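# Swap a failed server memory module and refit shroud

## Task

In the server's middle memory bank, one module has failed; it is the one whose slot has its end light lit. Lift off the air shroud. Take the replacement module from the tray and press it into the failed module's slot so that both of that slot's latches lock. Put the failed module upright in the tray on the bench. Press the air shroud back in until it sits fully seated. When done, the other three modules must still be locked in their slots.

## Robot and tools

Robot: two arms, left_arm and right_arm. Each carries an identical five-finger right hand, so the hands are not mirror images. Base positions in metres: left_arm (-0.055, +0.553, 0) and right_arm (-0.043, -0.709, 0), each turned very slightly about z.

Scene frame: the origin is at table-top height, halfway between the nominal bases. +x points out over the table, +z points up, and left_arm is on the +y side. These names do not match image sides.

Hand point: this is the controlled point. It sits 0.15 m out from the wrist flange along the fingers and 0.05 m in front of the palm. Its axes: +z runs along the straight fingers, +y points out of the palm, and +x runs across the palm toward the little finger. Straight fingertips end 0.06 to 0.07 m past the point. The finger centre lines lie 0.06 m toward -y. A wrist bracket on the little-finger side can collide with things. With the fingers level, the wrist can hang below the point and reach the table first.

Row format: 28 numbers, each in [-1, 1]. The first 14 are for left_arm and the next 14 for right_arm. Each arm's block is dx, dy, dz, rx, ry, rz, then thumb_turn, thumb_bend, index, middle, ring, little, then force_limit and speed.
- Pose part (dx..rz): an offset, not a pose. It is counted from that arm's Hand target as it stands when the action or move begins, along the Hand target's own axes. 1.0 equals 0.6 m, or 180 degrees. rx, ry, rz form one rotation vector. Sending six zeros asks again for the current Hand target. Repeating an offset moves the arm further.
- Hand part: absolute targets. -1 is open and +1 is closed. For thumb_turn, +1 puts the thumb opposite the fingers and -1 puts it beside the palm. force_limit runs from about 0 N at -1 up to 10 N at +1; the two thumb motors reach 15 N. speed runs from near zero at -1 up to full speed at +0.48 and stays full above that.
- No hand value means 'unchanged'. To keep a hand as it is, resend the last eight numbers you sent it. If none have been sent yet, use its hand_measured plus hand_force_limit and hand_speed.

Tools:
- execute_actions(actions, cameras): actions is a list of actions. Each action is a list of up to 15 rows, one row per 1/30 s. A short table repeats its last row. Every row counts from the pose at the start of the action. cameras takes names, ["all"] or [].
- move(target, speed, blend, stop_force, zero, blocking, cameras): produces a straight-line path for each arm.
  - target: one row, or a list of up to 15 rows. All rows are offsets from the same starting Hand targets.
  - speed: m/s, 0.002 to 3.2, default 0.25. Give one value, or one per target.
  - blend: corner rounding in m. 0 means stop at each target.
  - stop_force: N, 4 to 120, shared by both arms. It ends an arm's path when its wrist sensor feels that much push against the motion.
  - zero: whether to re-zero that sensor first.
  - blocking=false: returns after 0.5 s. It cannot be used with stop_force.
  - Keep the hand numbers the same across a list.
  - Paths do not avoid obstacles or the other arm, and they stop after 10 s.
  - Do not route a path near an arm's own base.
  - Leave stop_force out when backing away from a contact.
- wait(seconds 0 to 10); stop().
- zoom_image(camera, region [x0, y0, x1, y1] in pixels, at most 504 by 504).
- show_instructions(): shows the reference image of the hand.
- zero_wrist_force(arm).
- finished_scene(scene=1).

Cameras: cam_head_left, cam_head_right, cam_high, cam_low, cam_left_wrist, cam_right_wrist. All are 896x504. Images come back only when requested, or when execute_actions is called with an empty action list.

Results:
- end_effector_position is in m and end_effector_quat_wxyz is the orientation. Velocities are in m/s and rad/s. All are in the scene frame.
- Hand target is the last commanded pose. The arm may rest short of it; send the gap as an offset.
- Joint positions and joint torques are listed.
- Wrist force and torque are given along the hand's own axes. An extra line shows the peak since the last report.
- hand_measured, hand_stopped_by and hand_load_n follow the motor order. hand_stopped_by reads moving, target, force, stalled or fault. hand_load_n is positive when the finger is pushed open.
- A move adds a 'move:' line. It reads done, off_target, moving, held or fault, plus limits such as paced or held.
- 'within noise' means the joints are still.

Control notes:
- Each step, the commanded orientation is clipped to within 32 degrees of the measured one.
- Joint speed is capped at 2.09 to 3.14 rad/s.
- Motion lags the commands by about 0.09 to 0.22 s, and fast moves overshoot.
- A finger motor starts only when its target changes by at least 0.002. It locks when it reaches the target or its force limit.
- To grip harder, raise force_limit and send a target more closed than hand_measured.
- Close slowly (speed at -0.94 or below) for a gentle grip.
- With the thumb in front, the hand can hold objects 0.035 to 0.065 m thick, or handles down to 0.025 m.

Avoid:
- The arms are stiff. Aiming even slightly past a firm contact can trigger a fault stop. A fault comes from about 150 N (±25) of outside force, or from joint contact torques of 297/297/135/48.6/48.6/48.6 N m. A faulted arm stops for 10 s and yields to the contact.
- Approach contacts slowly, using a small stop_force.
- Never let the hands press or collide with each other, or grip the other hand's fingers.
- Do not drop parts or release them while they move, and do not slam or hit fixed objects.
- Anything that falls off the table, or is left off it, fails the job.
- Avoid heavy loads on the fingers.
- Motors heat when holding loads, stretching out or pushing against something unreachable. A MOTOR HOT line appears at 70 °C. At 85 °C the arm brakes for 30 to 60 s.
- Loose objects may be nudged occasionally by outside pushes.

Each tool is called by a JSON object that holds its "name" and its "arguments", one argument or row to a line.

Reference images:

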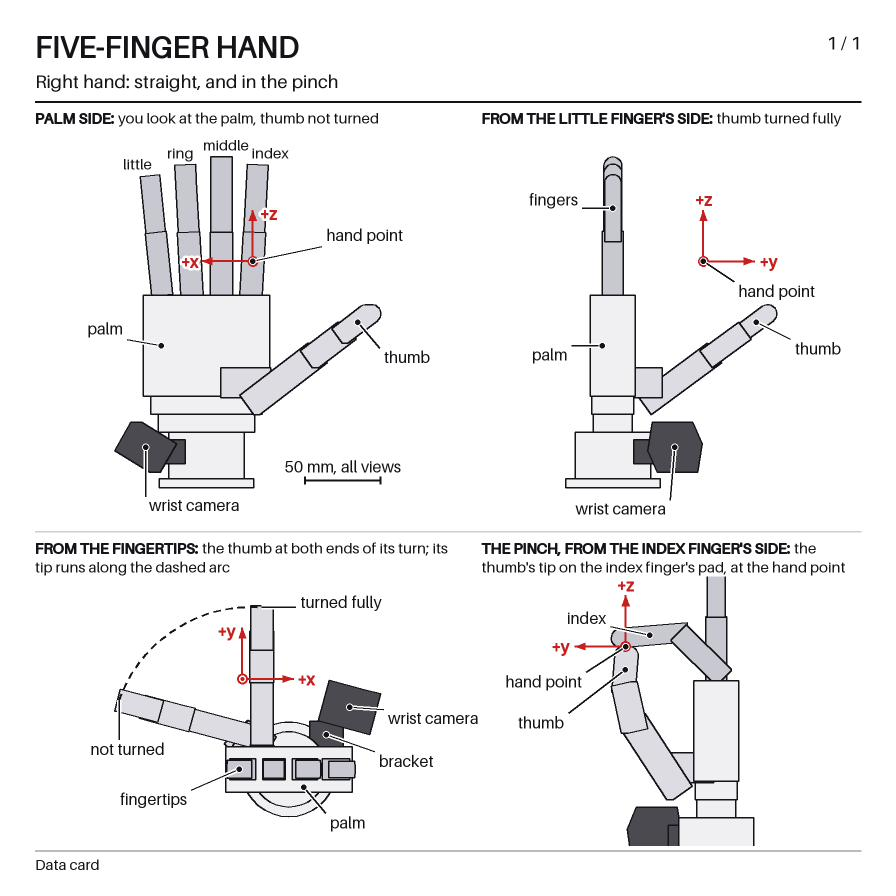

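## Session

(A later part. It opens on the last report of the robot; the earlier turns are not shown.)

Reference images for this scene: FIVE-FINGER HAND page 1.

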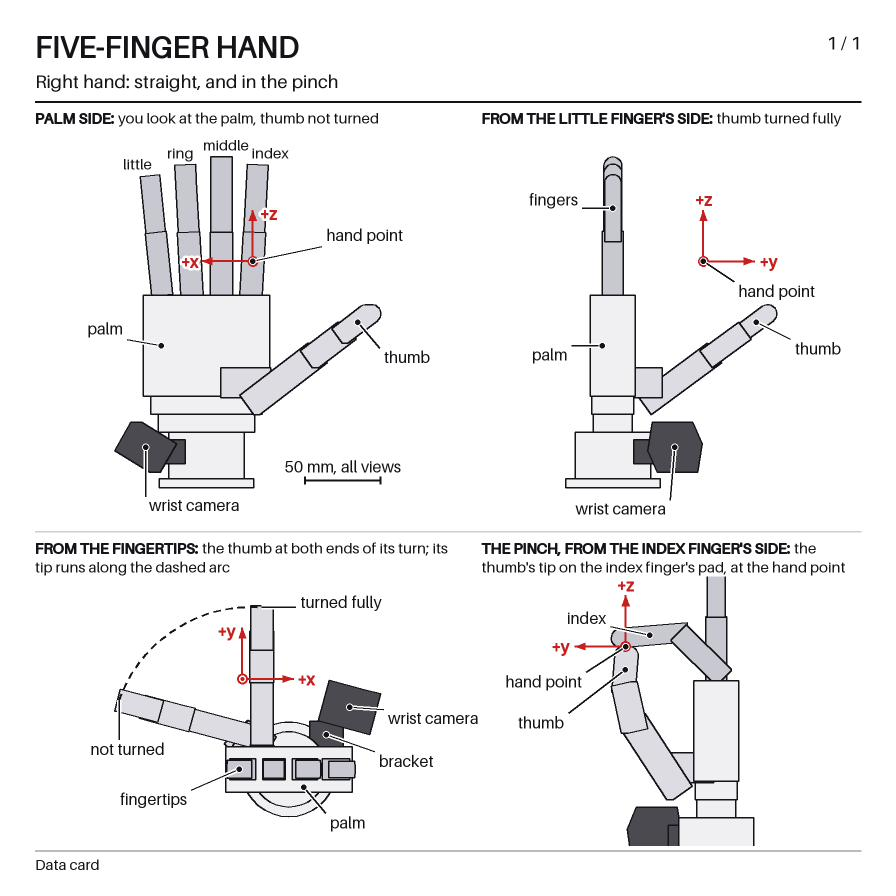

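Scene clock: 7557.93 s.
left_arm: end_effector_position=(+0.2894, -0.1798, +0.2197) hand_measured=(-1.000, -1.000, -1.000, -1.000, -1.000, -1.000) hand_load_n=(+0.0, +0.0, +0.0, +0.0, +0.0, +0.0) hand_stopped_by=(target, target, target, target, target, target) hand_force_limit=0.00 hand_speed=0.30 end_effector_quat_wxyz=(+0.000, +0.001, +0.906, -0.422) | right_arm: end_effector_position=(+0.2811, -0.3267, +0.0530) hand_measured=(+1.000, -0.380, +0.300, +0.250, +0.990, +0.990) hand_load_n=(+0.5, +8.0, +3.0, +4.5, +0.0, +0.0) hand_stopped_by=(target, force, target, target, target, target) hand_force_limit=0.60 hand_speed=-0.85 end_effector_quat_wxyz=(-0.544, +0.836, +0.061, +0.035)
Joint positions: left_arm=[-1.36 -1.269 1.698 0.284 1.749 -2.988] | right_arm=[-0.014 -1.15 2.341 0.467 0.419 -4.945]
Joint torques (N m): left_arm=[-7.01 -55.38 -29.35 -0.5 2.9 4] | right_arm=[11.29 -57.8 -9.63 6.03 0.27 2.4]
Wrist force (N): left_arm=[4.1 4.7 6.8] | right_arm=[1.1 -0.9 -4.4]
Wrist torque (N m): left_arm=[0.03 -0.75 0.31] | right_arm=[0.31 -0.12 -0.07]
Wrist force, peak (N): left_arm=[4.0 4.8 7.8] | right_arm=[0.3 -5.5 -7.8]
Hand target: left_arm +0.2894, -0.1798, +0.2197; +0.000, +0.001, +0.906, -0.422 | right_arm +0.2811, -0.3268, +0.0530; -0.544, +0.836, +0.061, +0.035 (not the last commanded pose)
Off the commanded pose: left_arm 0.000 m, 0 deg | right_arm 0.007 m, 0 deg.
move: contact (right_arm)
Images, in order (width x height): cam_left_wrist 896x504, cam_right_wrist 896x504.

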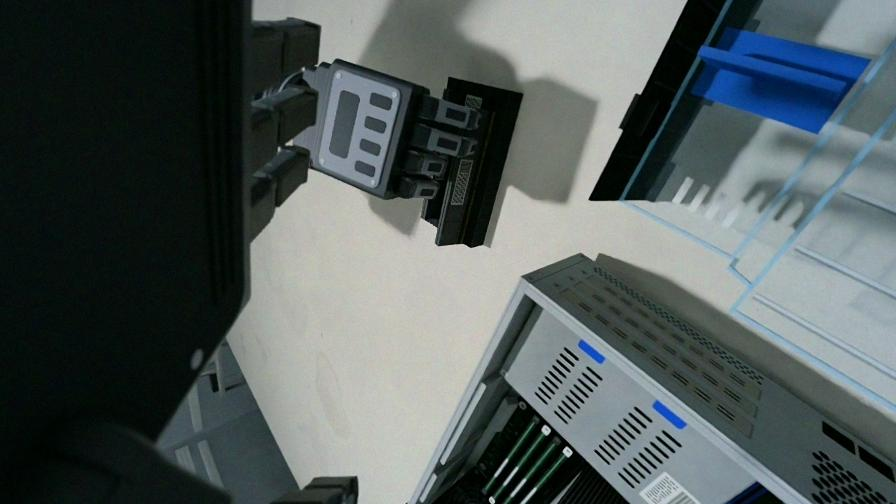

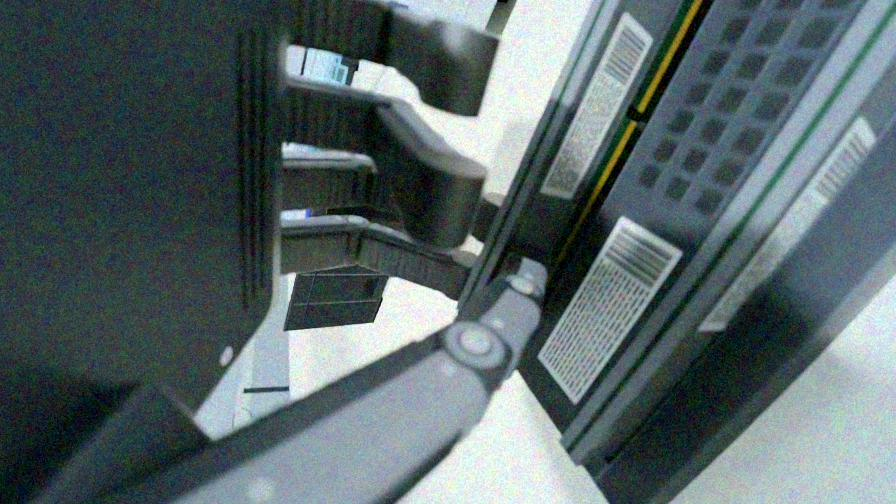

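{"name": "move", "arguments": {
  "target": [
    [0,0,0,0,0,0,-1,-1,-1,-1,-1,-1,0.0,0.3,0.00062,-0.00453,-0.00203,0,0,0,1,0.2,0.3,0.25,0.99,0.99,0.6,-0.85],
    [0,0,0,0,0,0,-1,-1,-1,-1,-1,-1,0.0,0.3,-0.00933,-0.00559,-0.00272,0,0,0,1,0.2,0.3,0.25,0.99,0.99,0.6,-0.85]
  ],
  "speed": 0.02,
  "cameras": ["cam_left_wrist"]
}}

{"name": "zoom_image", "arguments": {
  "camera": "cam_left_wrist",
  "region": [430, 180, 500, 260]
}}

Scene clock: 7593.47 s.
left_arm: end_effector_position=(+0.2894, -0.1798, +0.2197) hand_measured=(-1.000, -1.000, -1.000, -1.000, -1.000, -1.000) hand_load_n=(+0.0, +0.0, +0.0, +0.0, +0.0, +0.0) hand_stopped_by=(target, target, target, target, target, target) hand_force_limit=0.00 hand_speed=0.30 end_effector_quat_wxyz=(+0.000, +0.001, +0.906, -0.422) | right_arm: end_effector_position=(+0.2749, -0.3273, +0.0560) hand_measured=(+1.000, -0.380, +0.300, +0.250, +0.990, +0.990) hand_load_n=(+0.5, +8.0, +3.0, +5.0, +0.0, +0.0) hand_stopped_by=(target, force, target, target, target, target) hand_force_limit=0.60 hand_speed=-0.85 end_effector_quat_wxyz=(-0.544, +0.836, +0.062, +0.035)
Joint positions: left_arm=[-1.36 -1.269 1.698 0.284 1.749 -2.988] | right_arm=[-0.016 -1.161 2.353 0.471 0.419 -4.95]
Joint torques (N m): left_arm=[-4.24 -57.5 -27.82 -0.39 2.75 4.65] | right_arm=[-6.21 -40.96 -23.07 2.82 -0.05 -1.16]
Wrist force (N): left_arm=[3.8 4.7 6.9] | right_arm=[0.7 1.7 -2.2]
Wrist torque (N m): left_arm=[0.02 -0.70 0.28] | right_arm=[0.33 -0.16 0.07]
Wrist force, peak (N): left_arm=[4.1 4.8 7.4] | right_arm=[1.5 -1.6 -4.8]
Hand target: left_arm +0.2894, -0.1798, +0.2197; +0.000, +0.001, +0.906, -0.422 | right_arm +0.2751, -0.3273, +0.0560; -0.544, +0.836, +0.061, +0.035
Off the commanded pose: left_arm 0.000 m, 0 deg | right_arm 0.000 m, 0 deg.
move: done
Images, in order (width x height): cam_left_wrist 896x504.

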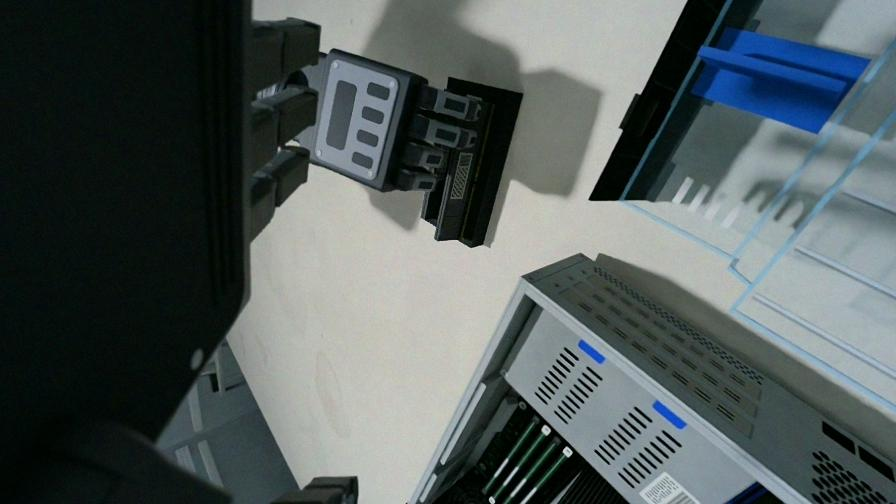

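Scaled by 6.300 from the camera's 896x504 image, which has a finer 1280x720 frame.

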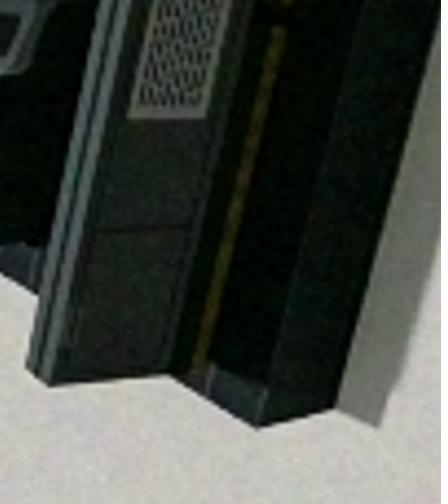

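{"name": "move", "arguments": {
  "target": [0,0,0,0,0,0,-1,-1,-1,-1,-1,-1,0.0,0.3,-0.0020816,0.0150883,0.0067533,0,0,0,1,0.2,0.3,0.25,0.99,0.99,0.6,-0.85],
  "speed": 0.005,
  "stop_force": 4,
  "cameras": ["cam_left_wrist","cam_right_wrist"]
}}

Scene clock: 7628.67 s.
left_arm: end_effector_position=(+0.2894, -0.1798, +0.2197) hand_measured=(-1.000, -1.000, -1.000, -1.000, -1.000, -1.000) hand_load_n=(+0.0, +0.0, +0.0, +0.0, +0.0, +0.0) hand_stopped_by=(target, target, target, target, target, target) hand_force_limit=0.00 hand_speed=0.30 end_effector_quat_wxyz=(+0.000, +0.001, +0.906, -0.422) | right_arm: end_effector_position=(+0.2751, -0.3273, +0.0530) hand_measured=(+1.000, -0.380, +0.300, +0.250, +0.990, +0.990) hand_load_n=(+0.5, +7.5, +3.0, +4.5, +0.0, +0.0) hand_stopped_by=(target, force, target, target, target, target) hand_force_limit=0.60 hand_speed=-0.85 end_effector_quat_wxyz=(-0.544, +0.836, +0.061, +0.035)
Joint positions: left_arm=[-1.36 -1.269 1.698 0.284 1.749 -2.988] | right_arm=[-0.016 -1.154 2.353 0.464 0.419 -4.95]
Joint torques (N m): left_arm=[-6.28 -55.22 -28.21 -0.41 3.04 4.19] | right_arm=[6.89 -56.8 -10.66 5.96 -0.78 2.13]
Wrist force (N): left_arm=[3.8 4.2 7.4] | right_arm=[1.0 -1.2 -5.1]
Wrist torque (N m): left_arm=[-0.08 -0.71 0.27] | right_arm=[0.32 -0.11 0.01]
Wrist force, peak (N): left_arm=[4.2 4.8 7.6] | right_arm=[1.8 -5.7 -7.7]
Hand target: left_arm +0.2894, -0.1798, +0.2197; +0.000, +0.001, +0.906, -0.422 | right_arm +0.2751, -0.3273, +0.0530; -0.544, +0.836, +0.062, +0.035 (not the last commanded pose)
Off the commanded pose: left_arm 0.000 m, 0 deg | right_arm 0.007 m, 0 deg.
move: contact (right_arm)
Images, in order (width x height): cam_left_wrist 896x504, cam_right_wrist 896x504.

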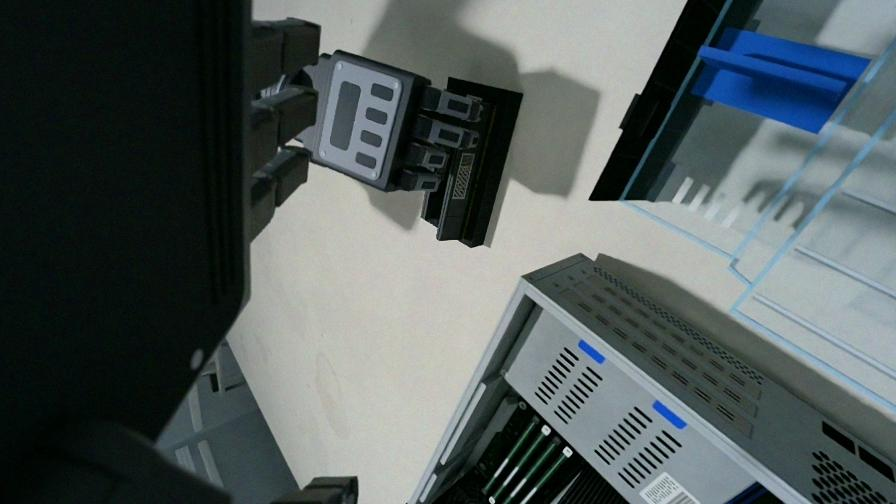

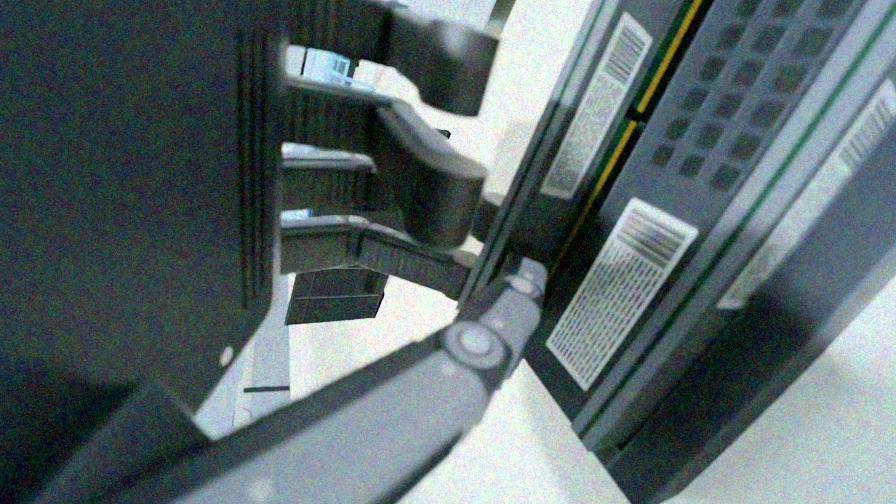

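{"name": "zoom_image", "arguments": {
  "camera": "cam_left_wrist",
  "region": [440, 200, 490, 250]
}}

{"name": "zoom_image", "arguments": {
  "camera": "cam_right_wrist",
  "region": [620, 20, 700, 140]
}}

{"name": "zoom_image", "arguments": {
  "camera": "cam_right_wrist",
  "region": [500, 220, 620, 340]
}}

Scaled by 10.080 from the camera's 896x504 image, which has a finer 1280x720 frame.

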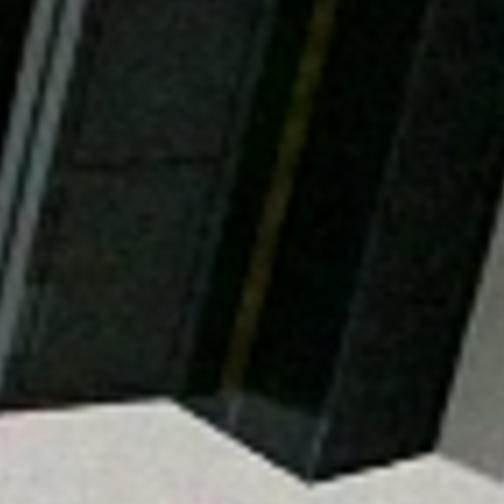

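Scaled by 4.200 from the camera's 896x504 image, which has a finer 1280x720 frame.

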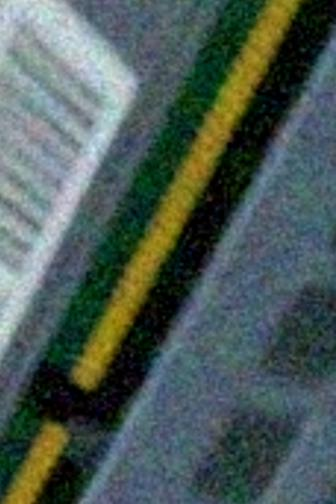

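Scaled by 4.200 from the camera's 896x504 image, which has a finer 1280x720 frame.

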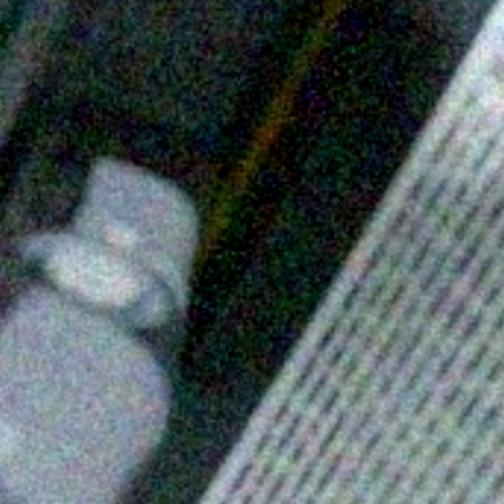

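{"name": "move", "arguments": {
  "target": [
    [0,0,0,0,0,0,-1,-1,-1,-1,-1,-1,0.0,0.3,0.000417,-0.003018,-0.00135,0,0,0,1,0.2,0.3,0.25,0.99,0.99,0.6,-0.85],
    [0,0,0,0,0,0,-1,-1,-1,-1,-1,-1,0.0,0.3,0.00015,-0.00135,-0.005158,0,0,0,1,0.2,0.3,0.25,0.99,0.99,0.6,-0.85]
  ],
  "speed": 0.02
}}

{"name": "move", "arguments": {
  "target": [0,0,0,0,0,0,-1,-1,-1,-1,-1,-1,0.0,0.3,-0.0020816,0.0150883,0.0067533,0,0,0,1,0.2,0.3,0.25,0.99,0.99,0.6,-0.85],
  "speed": 0.005,
  "stop_force": 4,
  "cameras": ["cam_left_wrist","cam_right_wrist"]
}}

Scene clock: 7664.10 s.
left_arm: end_effector_position=(+0.2894, -0.1798, +0.2197) hand_measured=(-1.000, -1.000, -1.000, -1.000, -1.000, -1.000) hand_load_n=(+0.0, +0.0, +0.0, -0.5, -0.5, +0.0) hand_stopped_by=(target, target, target, target, target, target) hand_force_limit=0.00 hand_speed=0.30 end_effector_quat_wxyz=(+0.000, +0.001, +0.906, -0.422) | right_arm: end_effector_position=(+0.2751, -0.3298, +0.0549) hand_measured=(+1.000, -0.380, +0.300, +0.250, +0.990, +0.990) hand_load_n=(+0.5, +8.0, +3.0, +5.0, +0.0, +0.0) hand_stopped_by=(target, force, target, target, target, target) hand_force_limit=0.60 hand_speed=-0.85 end_effector_quat_wxyz=(-0.544, +0.836, +0.061, +0.035)
Joint positions: left_arm=[-1.36 -1.269 1.698 0.284 1.749 -2.988] | right_arm=[-0.023 -1.155 2.355 0.479 0.42 -4.968]
Joint torques (N m): left_arm=[-2.88 -57.3 -29.76 -0.19 2.84 4.24] | right_arm=[13.56 -48.48 -14.31 0.82 -2.42 2.58]
Wrist force (N): left_arm=[4.6 4.3 6.8] | right_arm=[0.8 1.5 -2.7]
Wrist torque (N m): left_arm=[-0.02 -0.82 0.32] | right_arm=[0.32 -0.16 -0.07]
Wrist force, peak (N): left_arm=[4.5 5.0 7.2] | right_arm=[1.2 -2.1 -5.2]
Hand target: left_arm +0.2894, -0.1798, +0.2197; +0.000, +0.001, +0.906, -0.422 | right_arm +0.2751, -0.3298, +0.0550; -0.544, +0.836, +0.062, +0.035
Off the commanded pose: left_arm 0.000 m, 0 deg | right_arm 0.000 m, 0 deg.
move: done

Scene clock: 7666.70 s.
left_arm: end_effector_position=(+0.2894, -0.1798, +0.2197) hand_measured=(-1.000, -1.000, -1.000, -1.000, -1.000, -1.000) hand_load_n=(+0.0, +0.0, +0.0, +0.0, +0.0, +0.0) hand_stopped_by=(target, target, target, target, target, target) hand_force_limit=0.00 hand_speed=0.30 end_effector_quat_wxyz=(+0.000, +0.001, +0.906, -0.422) | right_arm: end_effector_position=(+0.2751, -0.3298, +0.0449) hand_measured=(+1.000, -0.380, +0.300, +0.250, +0.990, +0.990) hand_load_n=(+1.0, +8.5, +3.5, +4.0, +0.0, +0.0) hand_stopped_by=(target, force, target, target, target, target) hand_force_limit=0.60 hand_speed=-0.85 end_effector_quat_wxyz=(-0.544, +0.836, +0.062, +0.035)
Joint positions: left_arm=[-1.36 -1.269 1.698 0.284 1.749 -2.988] | right_arm=[-0.023 -1.134 2.356 0.456 0.42 -4.968]
Joint torques (N m): left_arm=[-4.74 -59.22 -28.59 -0.22 3.11 4.58] | right_arm=[13.39 -54.67 -1.82 5.75 -2.67 2.84]
Wrist force (N): left_arm=[4.3 4.2 7.0] | right_arm=[0.0 0.2 -2.6]
Wrist torque (N m): left_arm=[-0.06 -0.77 0.30] | right_arm=[0.28 -0.07 -0.17]
Wrist force, peak (N): left_arm=[4.4 4.7 7.3] | right_arm=[0.7 1.7 -2.8]
Hand target: left_arm +0.2894, -0.1798, +0.2197; +0.000, +0.001, +0.906, -0.422 | right_arm +0.2751, -0.3298, +0.0450; -0.544, +0.836, +0.062, +0.035
Off the commanded pose: left_arm 0.000 m, 0 deg | right_arm 0.000 m, 0 deg.
move: done
Images, in order (width x height): cam_left_wrist 896x504, cam_right_wrist 896x504.

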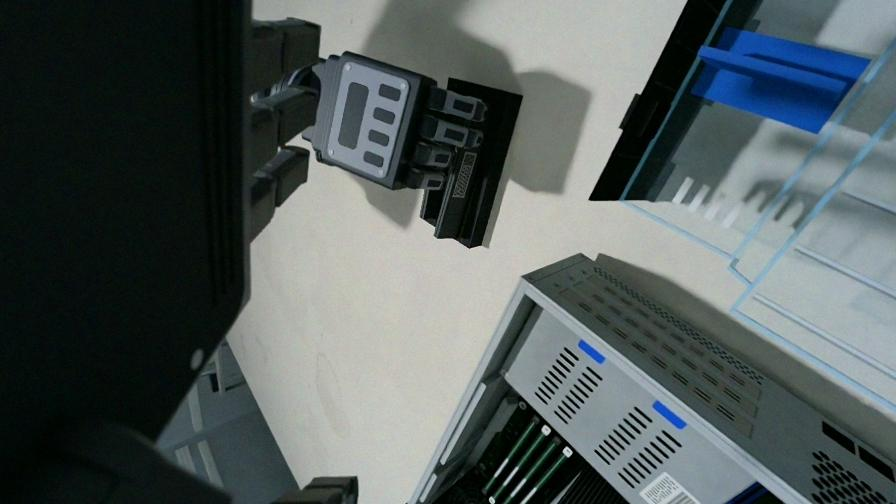

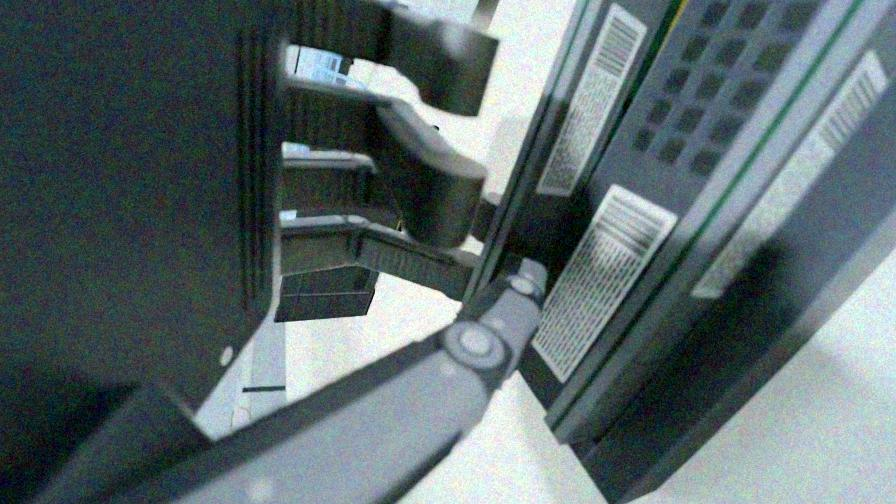

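{"name": "move", "arguments": {
  "target": [0,0,0,0,0,0,-1,-1,-1,-1,-1,-1,0.0,0.3,-0.001249,0.009053,0.004052,0,0,0,1,0.2,0.3,0.25,0.99,0.99,0.6,-0.85],
  "speed": 0.005,
  "stop_force": 4,
  "cameras": ["cam_right_wrist"]
}}

{"name": "zoom_image", "arguments": {
  "camera": "cam_right_wrist",
  "region": [420, 200, 640, 420]
}}

Scene clock: 7679.00 s.
left_arm: end_effector_position=(+0.2894, -0.1798, +0.2197) hand_measured=(-1.000, -1.000, -1.000, -1.000, -1.000, -1.000) hand_load_n=(-0.5, +0.0, +0.0, +0.0, +0.0, +0.0) hand_stopped_by=(target, target, target, target, target, target) hand_force_limit=0.00 hand_speed=0.30 end_effector_quat_wxyz=(+0.000, +0.001, +0.906, -0.422) | right_arm: end_effector_position=(+0.2751, -0.3298, +0.0402) hand_measured=(+1.000, -0.380, +0.300, +0.250, +0.990, +0.990) hand_load_n=(+0.5, +8.0, +4.0, +4.5, +0.0, +0.0) hand_stopped_by=(target, force, target, target, target, target) hand_force_limit=0.60 hand_speed=-0.85 end_effector_quat_wxyz=(-0.544, +0.836, +0.061, +0.035)
Joint positions: left_arm=[-1.36 -1.269 1.698 0.284 1.749 -2.988] | right_arm=[-0.023 -1.124 2.356 0.446 0.42 -4.968]
Joint torques (N m): left_arm=[-3.76 -59.09 -28.43 -0.18 2.46 4.74] | right_arm=[11.88 -57.06 -5.16 5.87 -1.89 1.38]
Wrist force (N): left_arm=[4.3 4.4 6.8] | right_arm=[0.2 -2.7 -4.2]
Wrist torque (N m): left_arm=[-0.02 -0.76 0.31] | right_arm=[0.21 -0.11 -0.11]
Wrist force, peak (N): left_arm=[5.0 4.6 7.2] | right_arm=[0.6 -5.6 -5.5]
Hand target: left_arm +0.2894, -0.1798, +0.2197; +0.000, +0.001, +0.906, -0.422 | right_arm +0.2751, -0.3298, +0.0402; -0.544, +0.836, +0.062, +0.035 (not the last commanded pose)
Off the commanded pose: left_arm 0.000 m, 0 deg | right_arm 0.001 m, 0 deg.
move: contact (right_arm)
Images, in order (width x height): cam_right_wrist 896x504.

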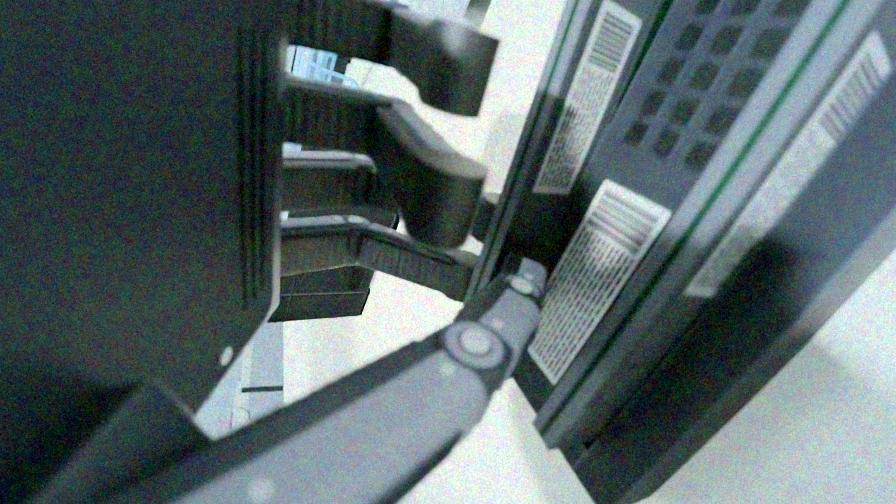

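Scaled by 2.291 from the camera's 896x504 image, which has a finer 1280x720 frame.

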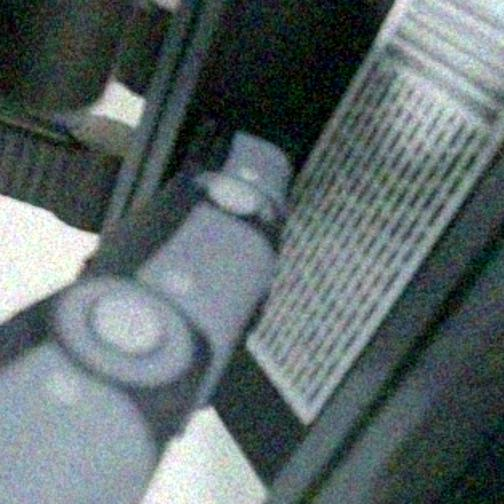

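{"name": "move", "arguments": {
  "target": [0,0,0,0,0,0,-1,-1,-1,-1,-1,-1,0.0,0.3,0,0,0,0,0,0,1,0.2,0.22,0.17,0.99,0.99,0.6,-0.9],
  "speed": 0.02,
  "cameras": ["cam_left_wrist","cam_right_wrist"]
}}

Scene clock: 7688.83 s.
left_arm: end_effector_position=(+0.2894, -0.1798, +0.2197) hand_measured=(-1.000, -1.000, -1.000, -1.000, -1.000, -1.000) hand_load_n=(+0.0, +0.0, +0.0, +0.0, +0.0, +0.0) hand_stopped_by=(target, target, target, target, target, target) hand_force_limit=0.00 hand_speed=0.30 end_effector_quat_wxyz=(+0.000, +0.001, +0.906, -0.422) | right_arm: end_effector_position=(+0.2751, -0.3298, +0.0402) hand_measured=(+1.000, -0.376, +0.220, +0.170, +0.990, +0.990) hand_load_n=(+0.0, +0.0, +0.0, +0.0, +0.0, +0.0) hand_stopped_by=(target, force, target, target, target, target) hand_force_limit=0.60 hand_speed=-0.90 end_effector_quat_wxyz=(-0.544, +0.836, +0.062, +0.035)
Joint positions: left_arm=[-1.36 -1.269 1.698 0.284 1.749 -2.988] | right_arm=[-0.023 -1.124 2.356 0.446 0.42 -4.968]
Joint torques (N m): left_arm=[-1.75 -59.96 -30.47 -0.07 2.83 4.19] | right_arm=[6.86 -57.14 -17.22 5.64 -1.72 1.34]
Wrist force (N): left_arm=[4.2 4.6 7.3] | right_arm=[1.0 1.3 -2.9]
Wrist torque (N m): left_arm=[0.00 -0.76 0.30] | right_arm=[0.32 -0.18 -0.01]
Wrist force, peak (N): left_arm=[4.0 5.0 7.4] | right_arm=[0.2 -2.9 -4.5]
Hand target: left_arm +0.2894, -0.1798, +0.2197; +0.000, +0.001, +0.906, -0.422 | right_arm +0.2751, -0.3298, +0.0402; -0.544, +0.836, +0.062, +0.035
Off the commanded pose: left_arm 0.000 m, 0 deg | right_arm 0.000 m, 0 deg.
move: done
Images, in order (width x height): cam_left_wrist 896x504, cam_right_wrist 896x504.

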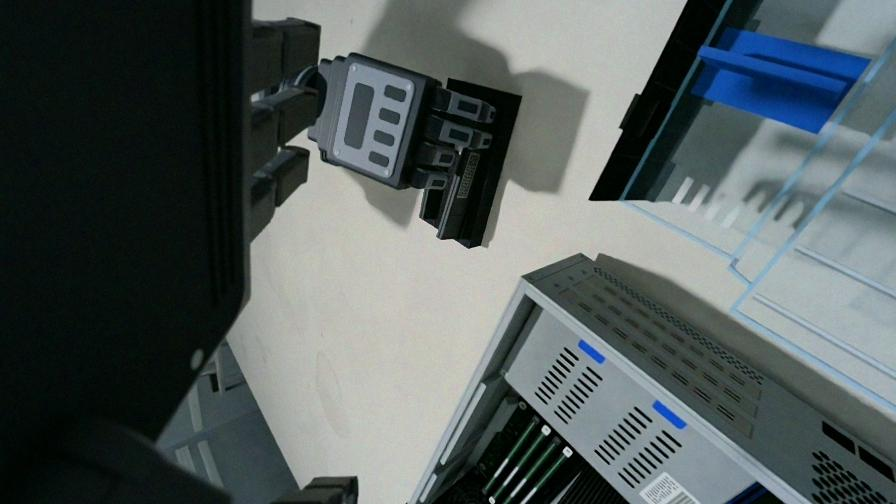

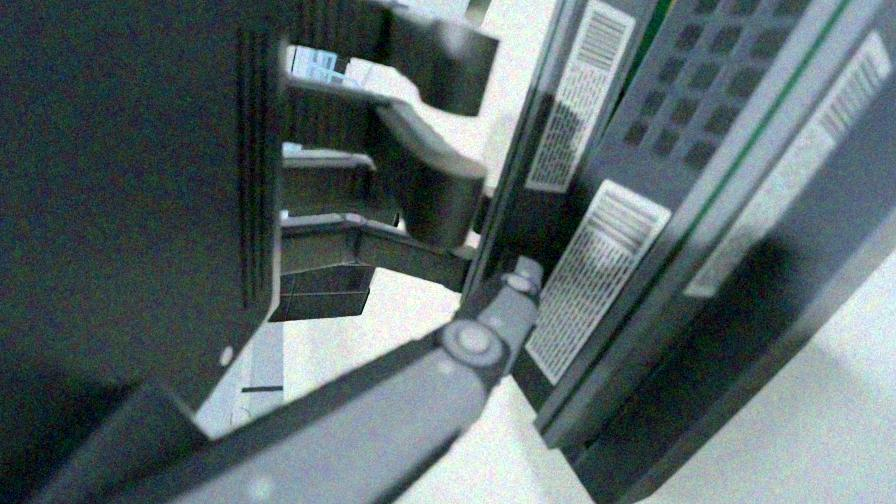

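{"name": "zoom_image", "arguments": {
  "camera": "cam_right_wrist",
  "region": [440, 0, 720, 300]
}}

{"name": "zoom_image", "arguments": {
  "camera": "cam_left_wrist",
  "region": [410, 70, 530, 260]
}}

Scaled by 1.680 from the camera's 896x504 image, which has a finer 1280x720 frame.

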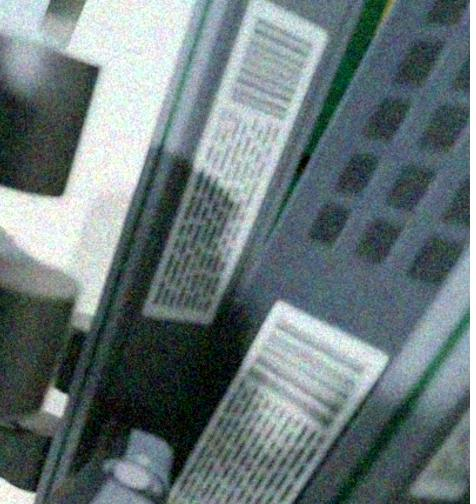

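Scaled by 2.653 from the camera's 896x504 image, which has a finer 1280x720 frame.

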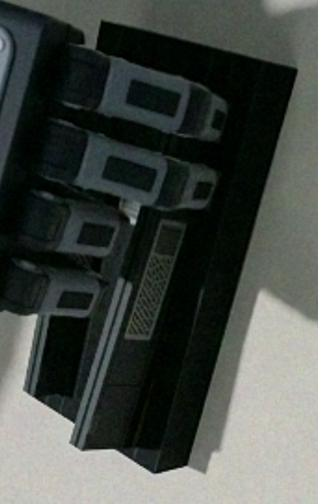

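{"name": "move", "arguments": {
  "target": [0,0,0,0,0,0,-1,-1,-1,-1,-1,-1,0.0,0.3,-0.0001,0.0005,-0.00525,0,0,0,1,0.2,0.22,0.17,0.99,0.99,0.6,-0.9],
  "speed": 0.01,
  "cameras": ["cam_left_wrist","cam_right_wrist"]
}}

{"name": "zoom_image", "arguments": {
  "camera": "cam_right_wrist",
  "region": [440, 0, 720, 300]
}}

{"name": "zoom_image", "arguments": {
  "camera": "cam_left_wrist",
  "region": [410, 70, 530, 260]
}}

Scene clock: 7699.40 s.
left_arm: end_effector_position=(+0.2894, -0.1798, +0.2197) hand_measured=(-1.000, -1.000, -1.000, -1.000, -1.000, -1.000) hand_load_n=(+0.0, +0.0, +0.0, -0.5, +0.0, +0.0) hand_stopped_by=(target, target, target, target, target, target) hand_force_limit=0.00 hand_speed=0.30 end_effector_quat_wxyz=(+0.000, +0.001, +0.906, -0.422) | right_arm: end_effector_position=(+0.2751, -0.3328, +0.0412) hand_measured=(+1.000, -0.376, +0.220, +0.170, +0.990, +0.990) hand_load_n=(+0.0, +0.0, +0.0, +0.0, +0.0, +0.0) hand_stopped_by=(target, force, target, target, target, target) hand_force_limit=0.60 hand_speed=-0.90 end_effector_quat_wxyz=(-0.544, +0.836, +0.062, +0.035)
Joint positions: left_arm=[-1.36 -1.269 1.698 0.284 1.749 -2.988] | right_arm=[-0.032 -1.122 2.36 0.461 0.421 -4.991]
Joint torques (N m): left_arm=[-0.96 -58.64 -29.17 -0.49 2.89 4.55] | right_arm=[8.73 -35.96 -5.44 1.98 -0.49 2.23]
Wrist force (N): left_arm=[4.2 4.5 7.2] | right_arm=[0.8 1.1 -2.2]
Wrist torque (N m): left_arm=[-0.01 -0.77 0.30] | right_arm=[0.27 -0.21 0.09]
Wrist force, peak (N): left_arm=[4.6 4.5 7.4] | right_arm=[1.2 1.1 -3.0]
Hand target: left_arm +0.2894, -0.1798, +0.2197; +0.000, +0.001, +0.906, -0.422 | right_arm +0.2751, -0.3328, +0.0412; -0.544, +0.836, +0.062, +0.035
Off the commanded pose: left_arm 0.000 m, 0 deg | right_arm 0.000 m, 0 deg.
move: done
Images, in order (width x height): cam_left_wrist 896x504, cam_right_wrist 896x504.

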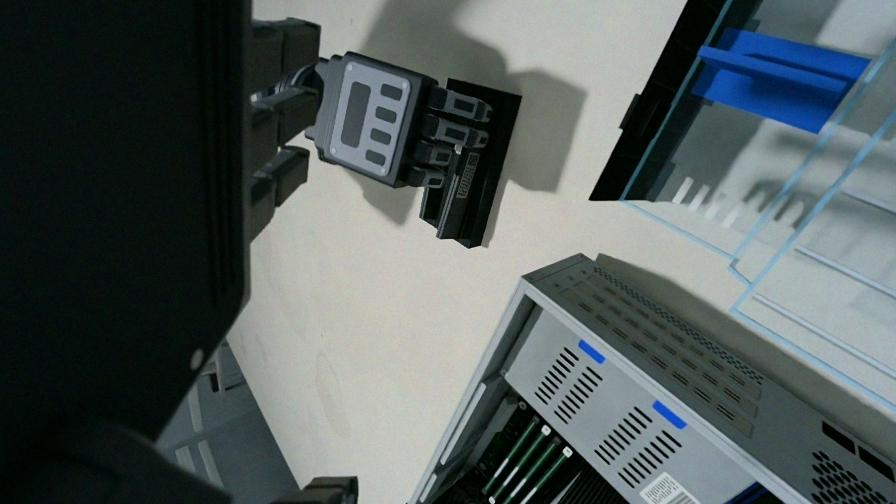

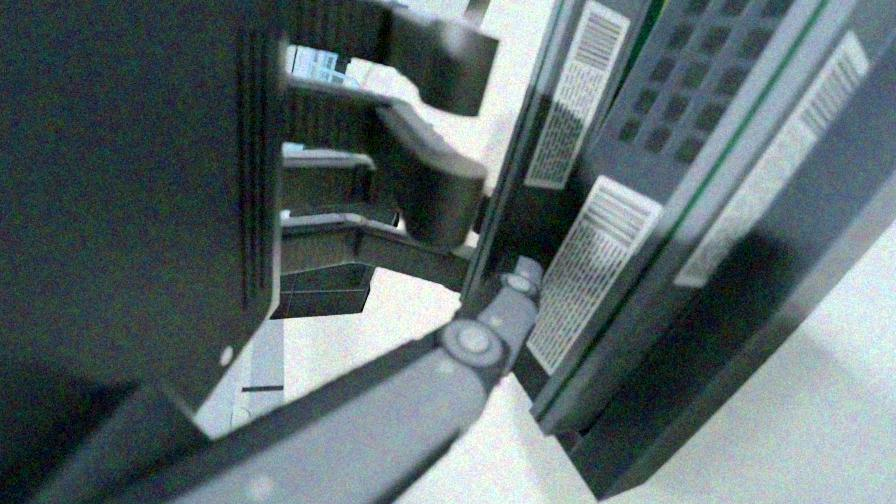

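Scaled by 1.680 from the camera's 896x504 image, which has a finer 1280x720 frame.

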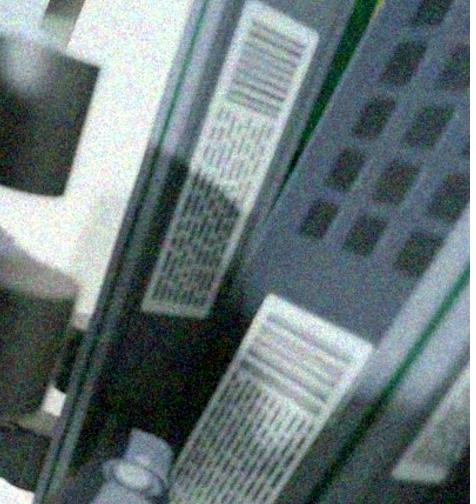

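Scaled by 2.653 from the camera's 896x504 image, which has a finer 1280x720 frame.

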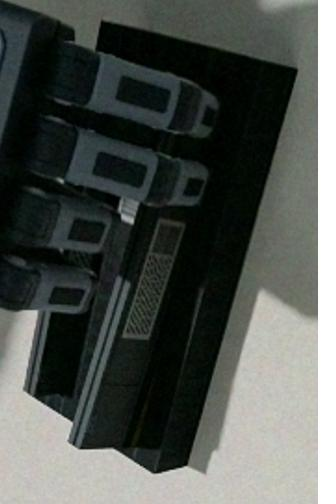

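{"name": "move", "arguments": {
  "target": [0,0,0,0,0,0,-1,-1,-1,-1,-1,-1,0.0,0.3,0.0001,-0.0005,0.00525,0,0,0,1,0.2,0.22,0.17,0.99,0.99,0.6,-0.9],
  "speed": 0.01
}}

{"name": "move", "arguments": {
  "target": [0,0,0,0,0,0,-1,-1,-1,-1,-1,-1,0.0,0.3,0,0,0,0,0,0,1,0.2,0.3,0.25,0.99,0.99,0.6,-0.9],
  "speed": 0.01,
  "cameras": ["cam_left_wrist","cam_right_wrist"]
}}

{"name": "zoom_image", "arguments": {
  "camera": "cam_left_wrist",
  "region": [430, 180, 500, 260]
}}

Scene clock: 7714.00 s.
left_arm: end_effector_position=(+0.2894, -0.1798, +0.2197) hand_measured=(-1.000, -1.000, -1.000, -1.000, -1.000, -1.000) hand_load_n=(+0.0, +0.0, +0.0, +0.0, +0.0, +0.0) hand_stopped_by=(target, target, target, target, target, target) hand_force_limit=0.00 hand_speed=0.30 end_effector_quat_wxyz=(+0.000, +0.001, +0.906, -0.422) | right_arm: end_effector_position=(+0.2751, -0.3297, +0.0402) hand_measured=(+1.000, -0.376, +0.220, +0.170, +0.990, +0.990) hand_load_n=(+0.0, +0.0, +0.0, +0.0, +0.0, +0.0) hand_stopped_by=(target, force, target, target, target, target) hand_force_limit=0.60 hand_speed=-0.90 end_effector_quat_wxyz=(-0.544, +0.836, +0.062, +0.035)
Joint positions: left_arm=[-1.36 -1.269 1.698 0.284 1.749 -2.988] | right_arm=[-0.023 -1.124 2.356 0.446 0.42 -4.968]
Joint torques (N m): left_arm=[-3.43 -62.13 -29.84 -0.26 2.94 4.2] | right_arm=[-8.14 -56.39 -15.96 5.28 -2.58 -3.67]
Wrist force (N): left_arm=[4.3 4.3 7.5] | right_arm=[0.9 1.4 -2.4]
Wrist torque (N m): left_arm=[-0.06 -0.80 0.30] | right_arm=[0.30 -0.19 -0.01]
Wrist force, peak (N): left_arm=[3.9 4.5 7.8] | right_arm=[0.7 1.3 -3.0]
Hand target: left_arm +0.2894, -0.1798, +0.2197; +0.000, +0.001, +0.906, -0.422 | right_arm +0.2751, -0.3298, +0.0402; -0.544, +0.836, +0.062, +0.035
Off the commanded pose: left_arm 0.000 m, 0 deg | right_arm 0.000 m, 0 deg.
move: done

Scene clock: 7714.57 s.
left_arm: end_effector_position=(+0.2894, -0.1798, +0.2197) hand_measured=(-1.000, -1.000, -1.000, -1.000, -1.000, -1.000) hand_load_n=(-0.5, +0.0, -0.5, +0.0, +0.0, +0.0) hand_stopped_by=(target, target, target, target, target, target) hand_force_limit=0.00 hand_speed=0.30 end_effector_quat_wxyz=(+0.000, +0.001, +0.906, -0.422) | right_arm: end_effector_position=(+0.2752, -0.3298, +0.0402) hand_measured=(+1.000, -0.378, +0.298, +0.248, +0.990, +0.990) hand_load_n=(+1.0, +6.0, +5.5, +6.5, +0.0, +0.0) hand_stopped_by=(target, force, target, target, target, target) hand_force_limit=0.60 hand_speed=-0.90 end_effector_quat_wxyz=(-0.544, +0.836, +0.062, +0.035)
Joint positions: left_arm=[-1.36 -1.269 1.698 0.284 1.749 -2.988] | right_arm=[-0.023 -1.124 2.356 0.446 0.42 -4.968]
Joint torques (N m): left_arm=[0.09 -61.27 -29.89 -0.13 2.52 4.2] | right_arm=[-11 -53.42 -5.36 6.4 -0.93 -4.11]
Wrist force (N): left_arm=[4.0 4.3 6.8] | right_arm=[0.2 1.2 -2.5]
Wrist torque (N m): left_arm=[-0.02 -0.73 0.28] | right_arm=[0.21 -0.13 0.00]
Wrist force, peak (N): left_arm=[4.6 4.8 7.1] | right_arm=[1.0 1.4 -2.7]
Hand target: left_arm +0.2894, -0.1798, +0.2197; +0.000, +0.001, +0.906, -0.422 | right_arm +0.2751, -0.3298, +0.0402; -0.544, +0.836, +0.062, +0.035
Off the commanded pose: left_arm 0.000 m, 0 deg | right_arm 0.000 m, 0 deg.
move: done
Images, in order (width x height): cam_left_wrist 896x504, cam_right_wrist 896x504.

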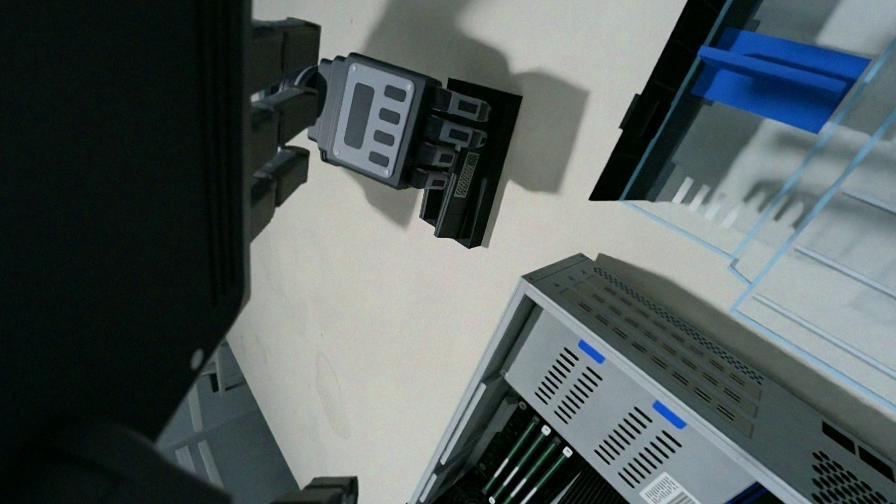

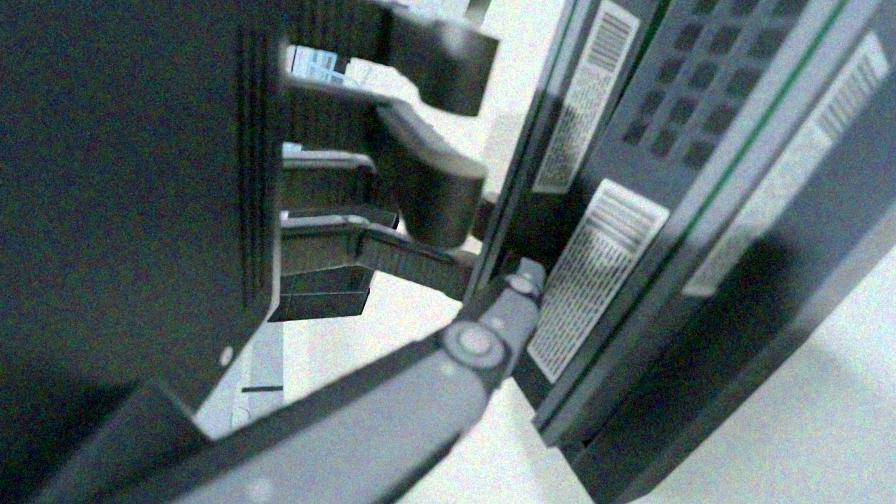

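Scaled by 6.300 from the camera's 896x504 image, which has a finer 1280x720 frame.

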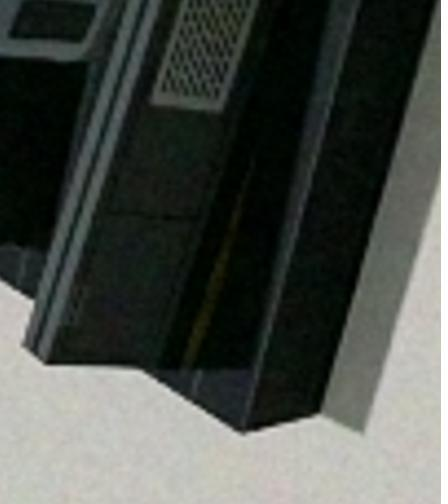

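{"name": "zoom_image", "arguments": {
  "camera": "cam_left_wrist",
  "region": [415, 205, 475, 255]
}}

Scaled by 8.400 from the camera's 896x504 image, which has a finer 1280x720 frame.

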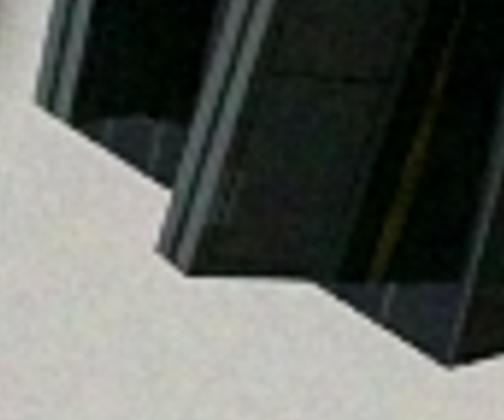

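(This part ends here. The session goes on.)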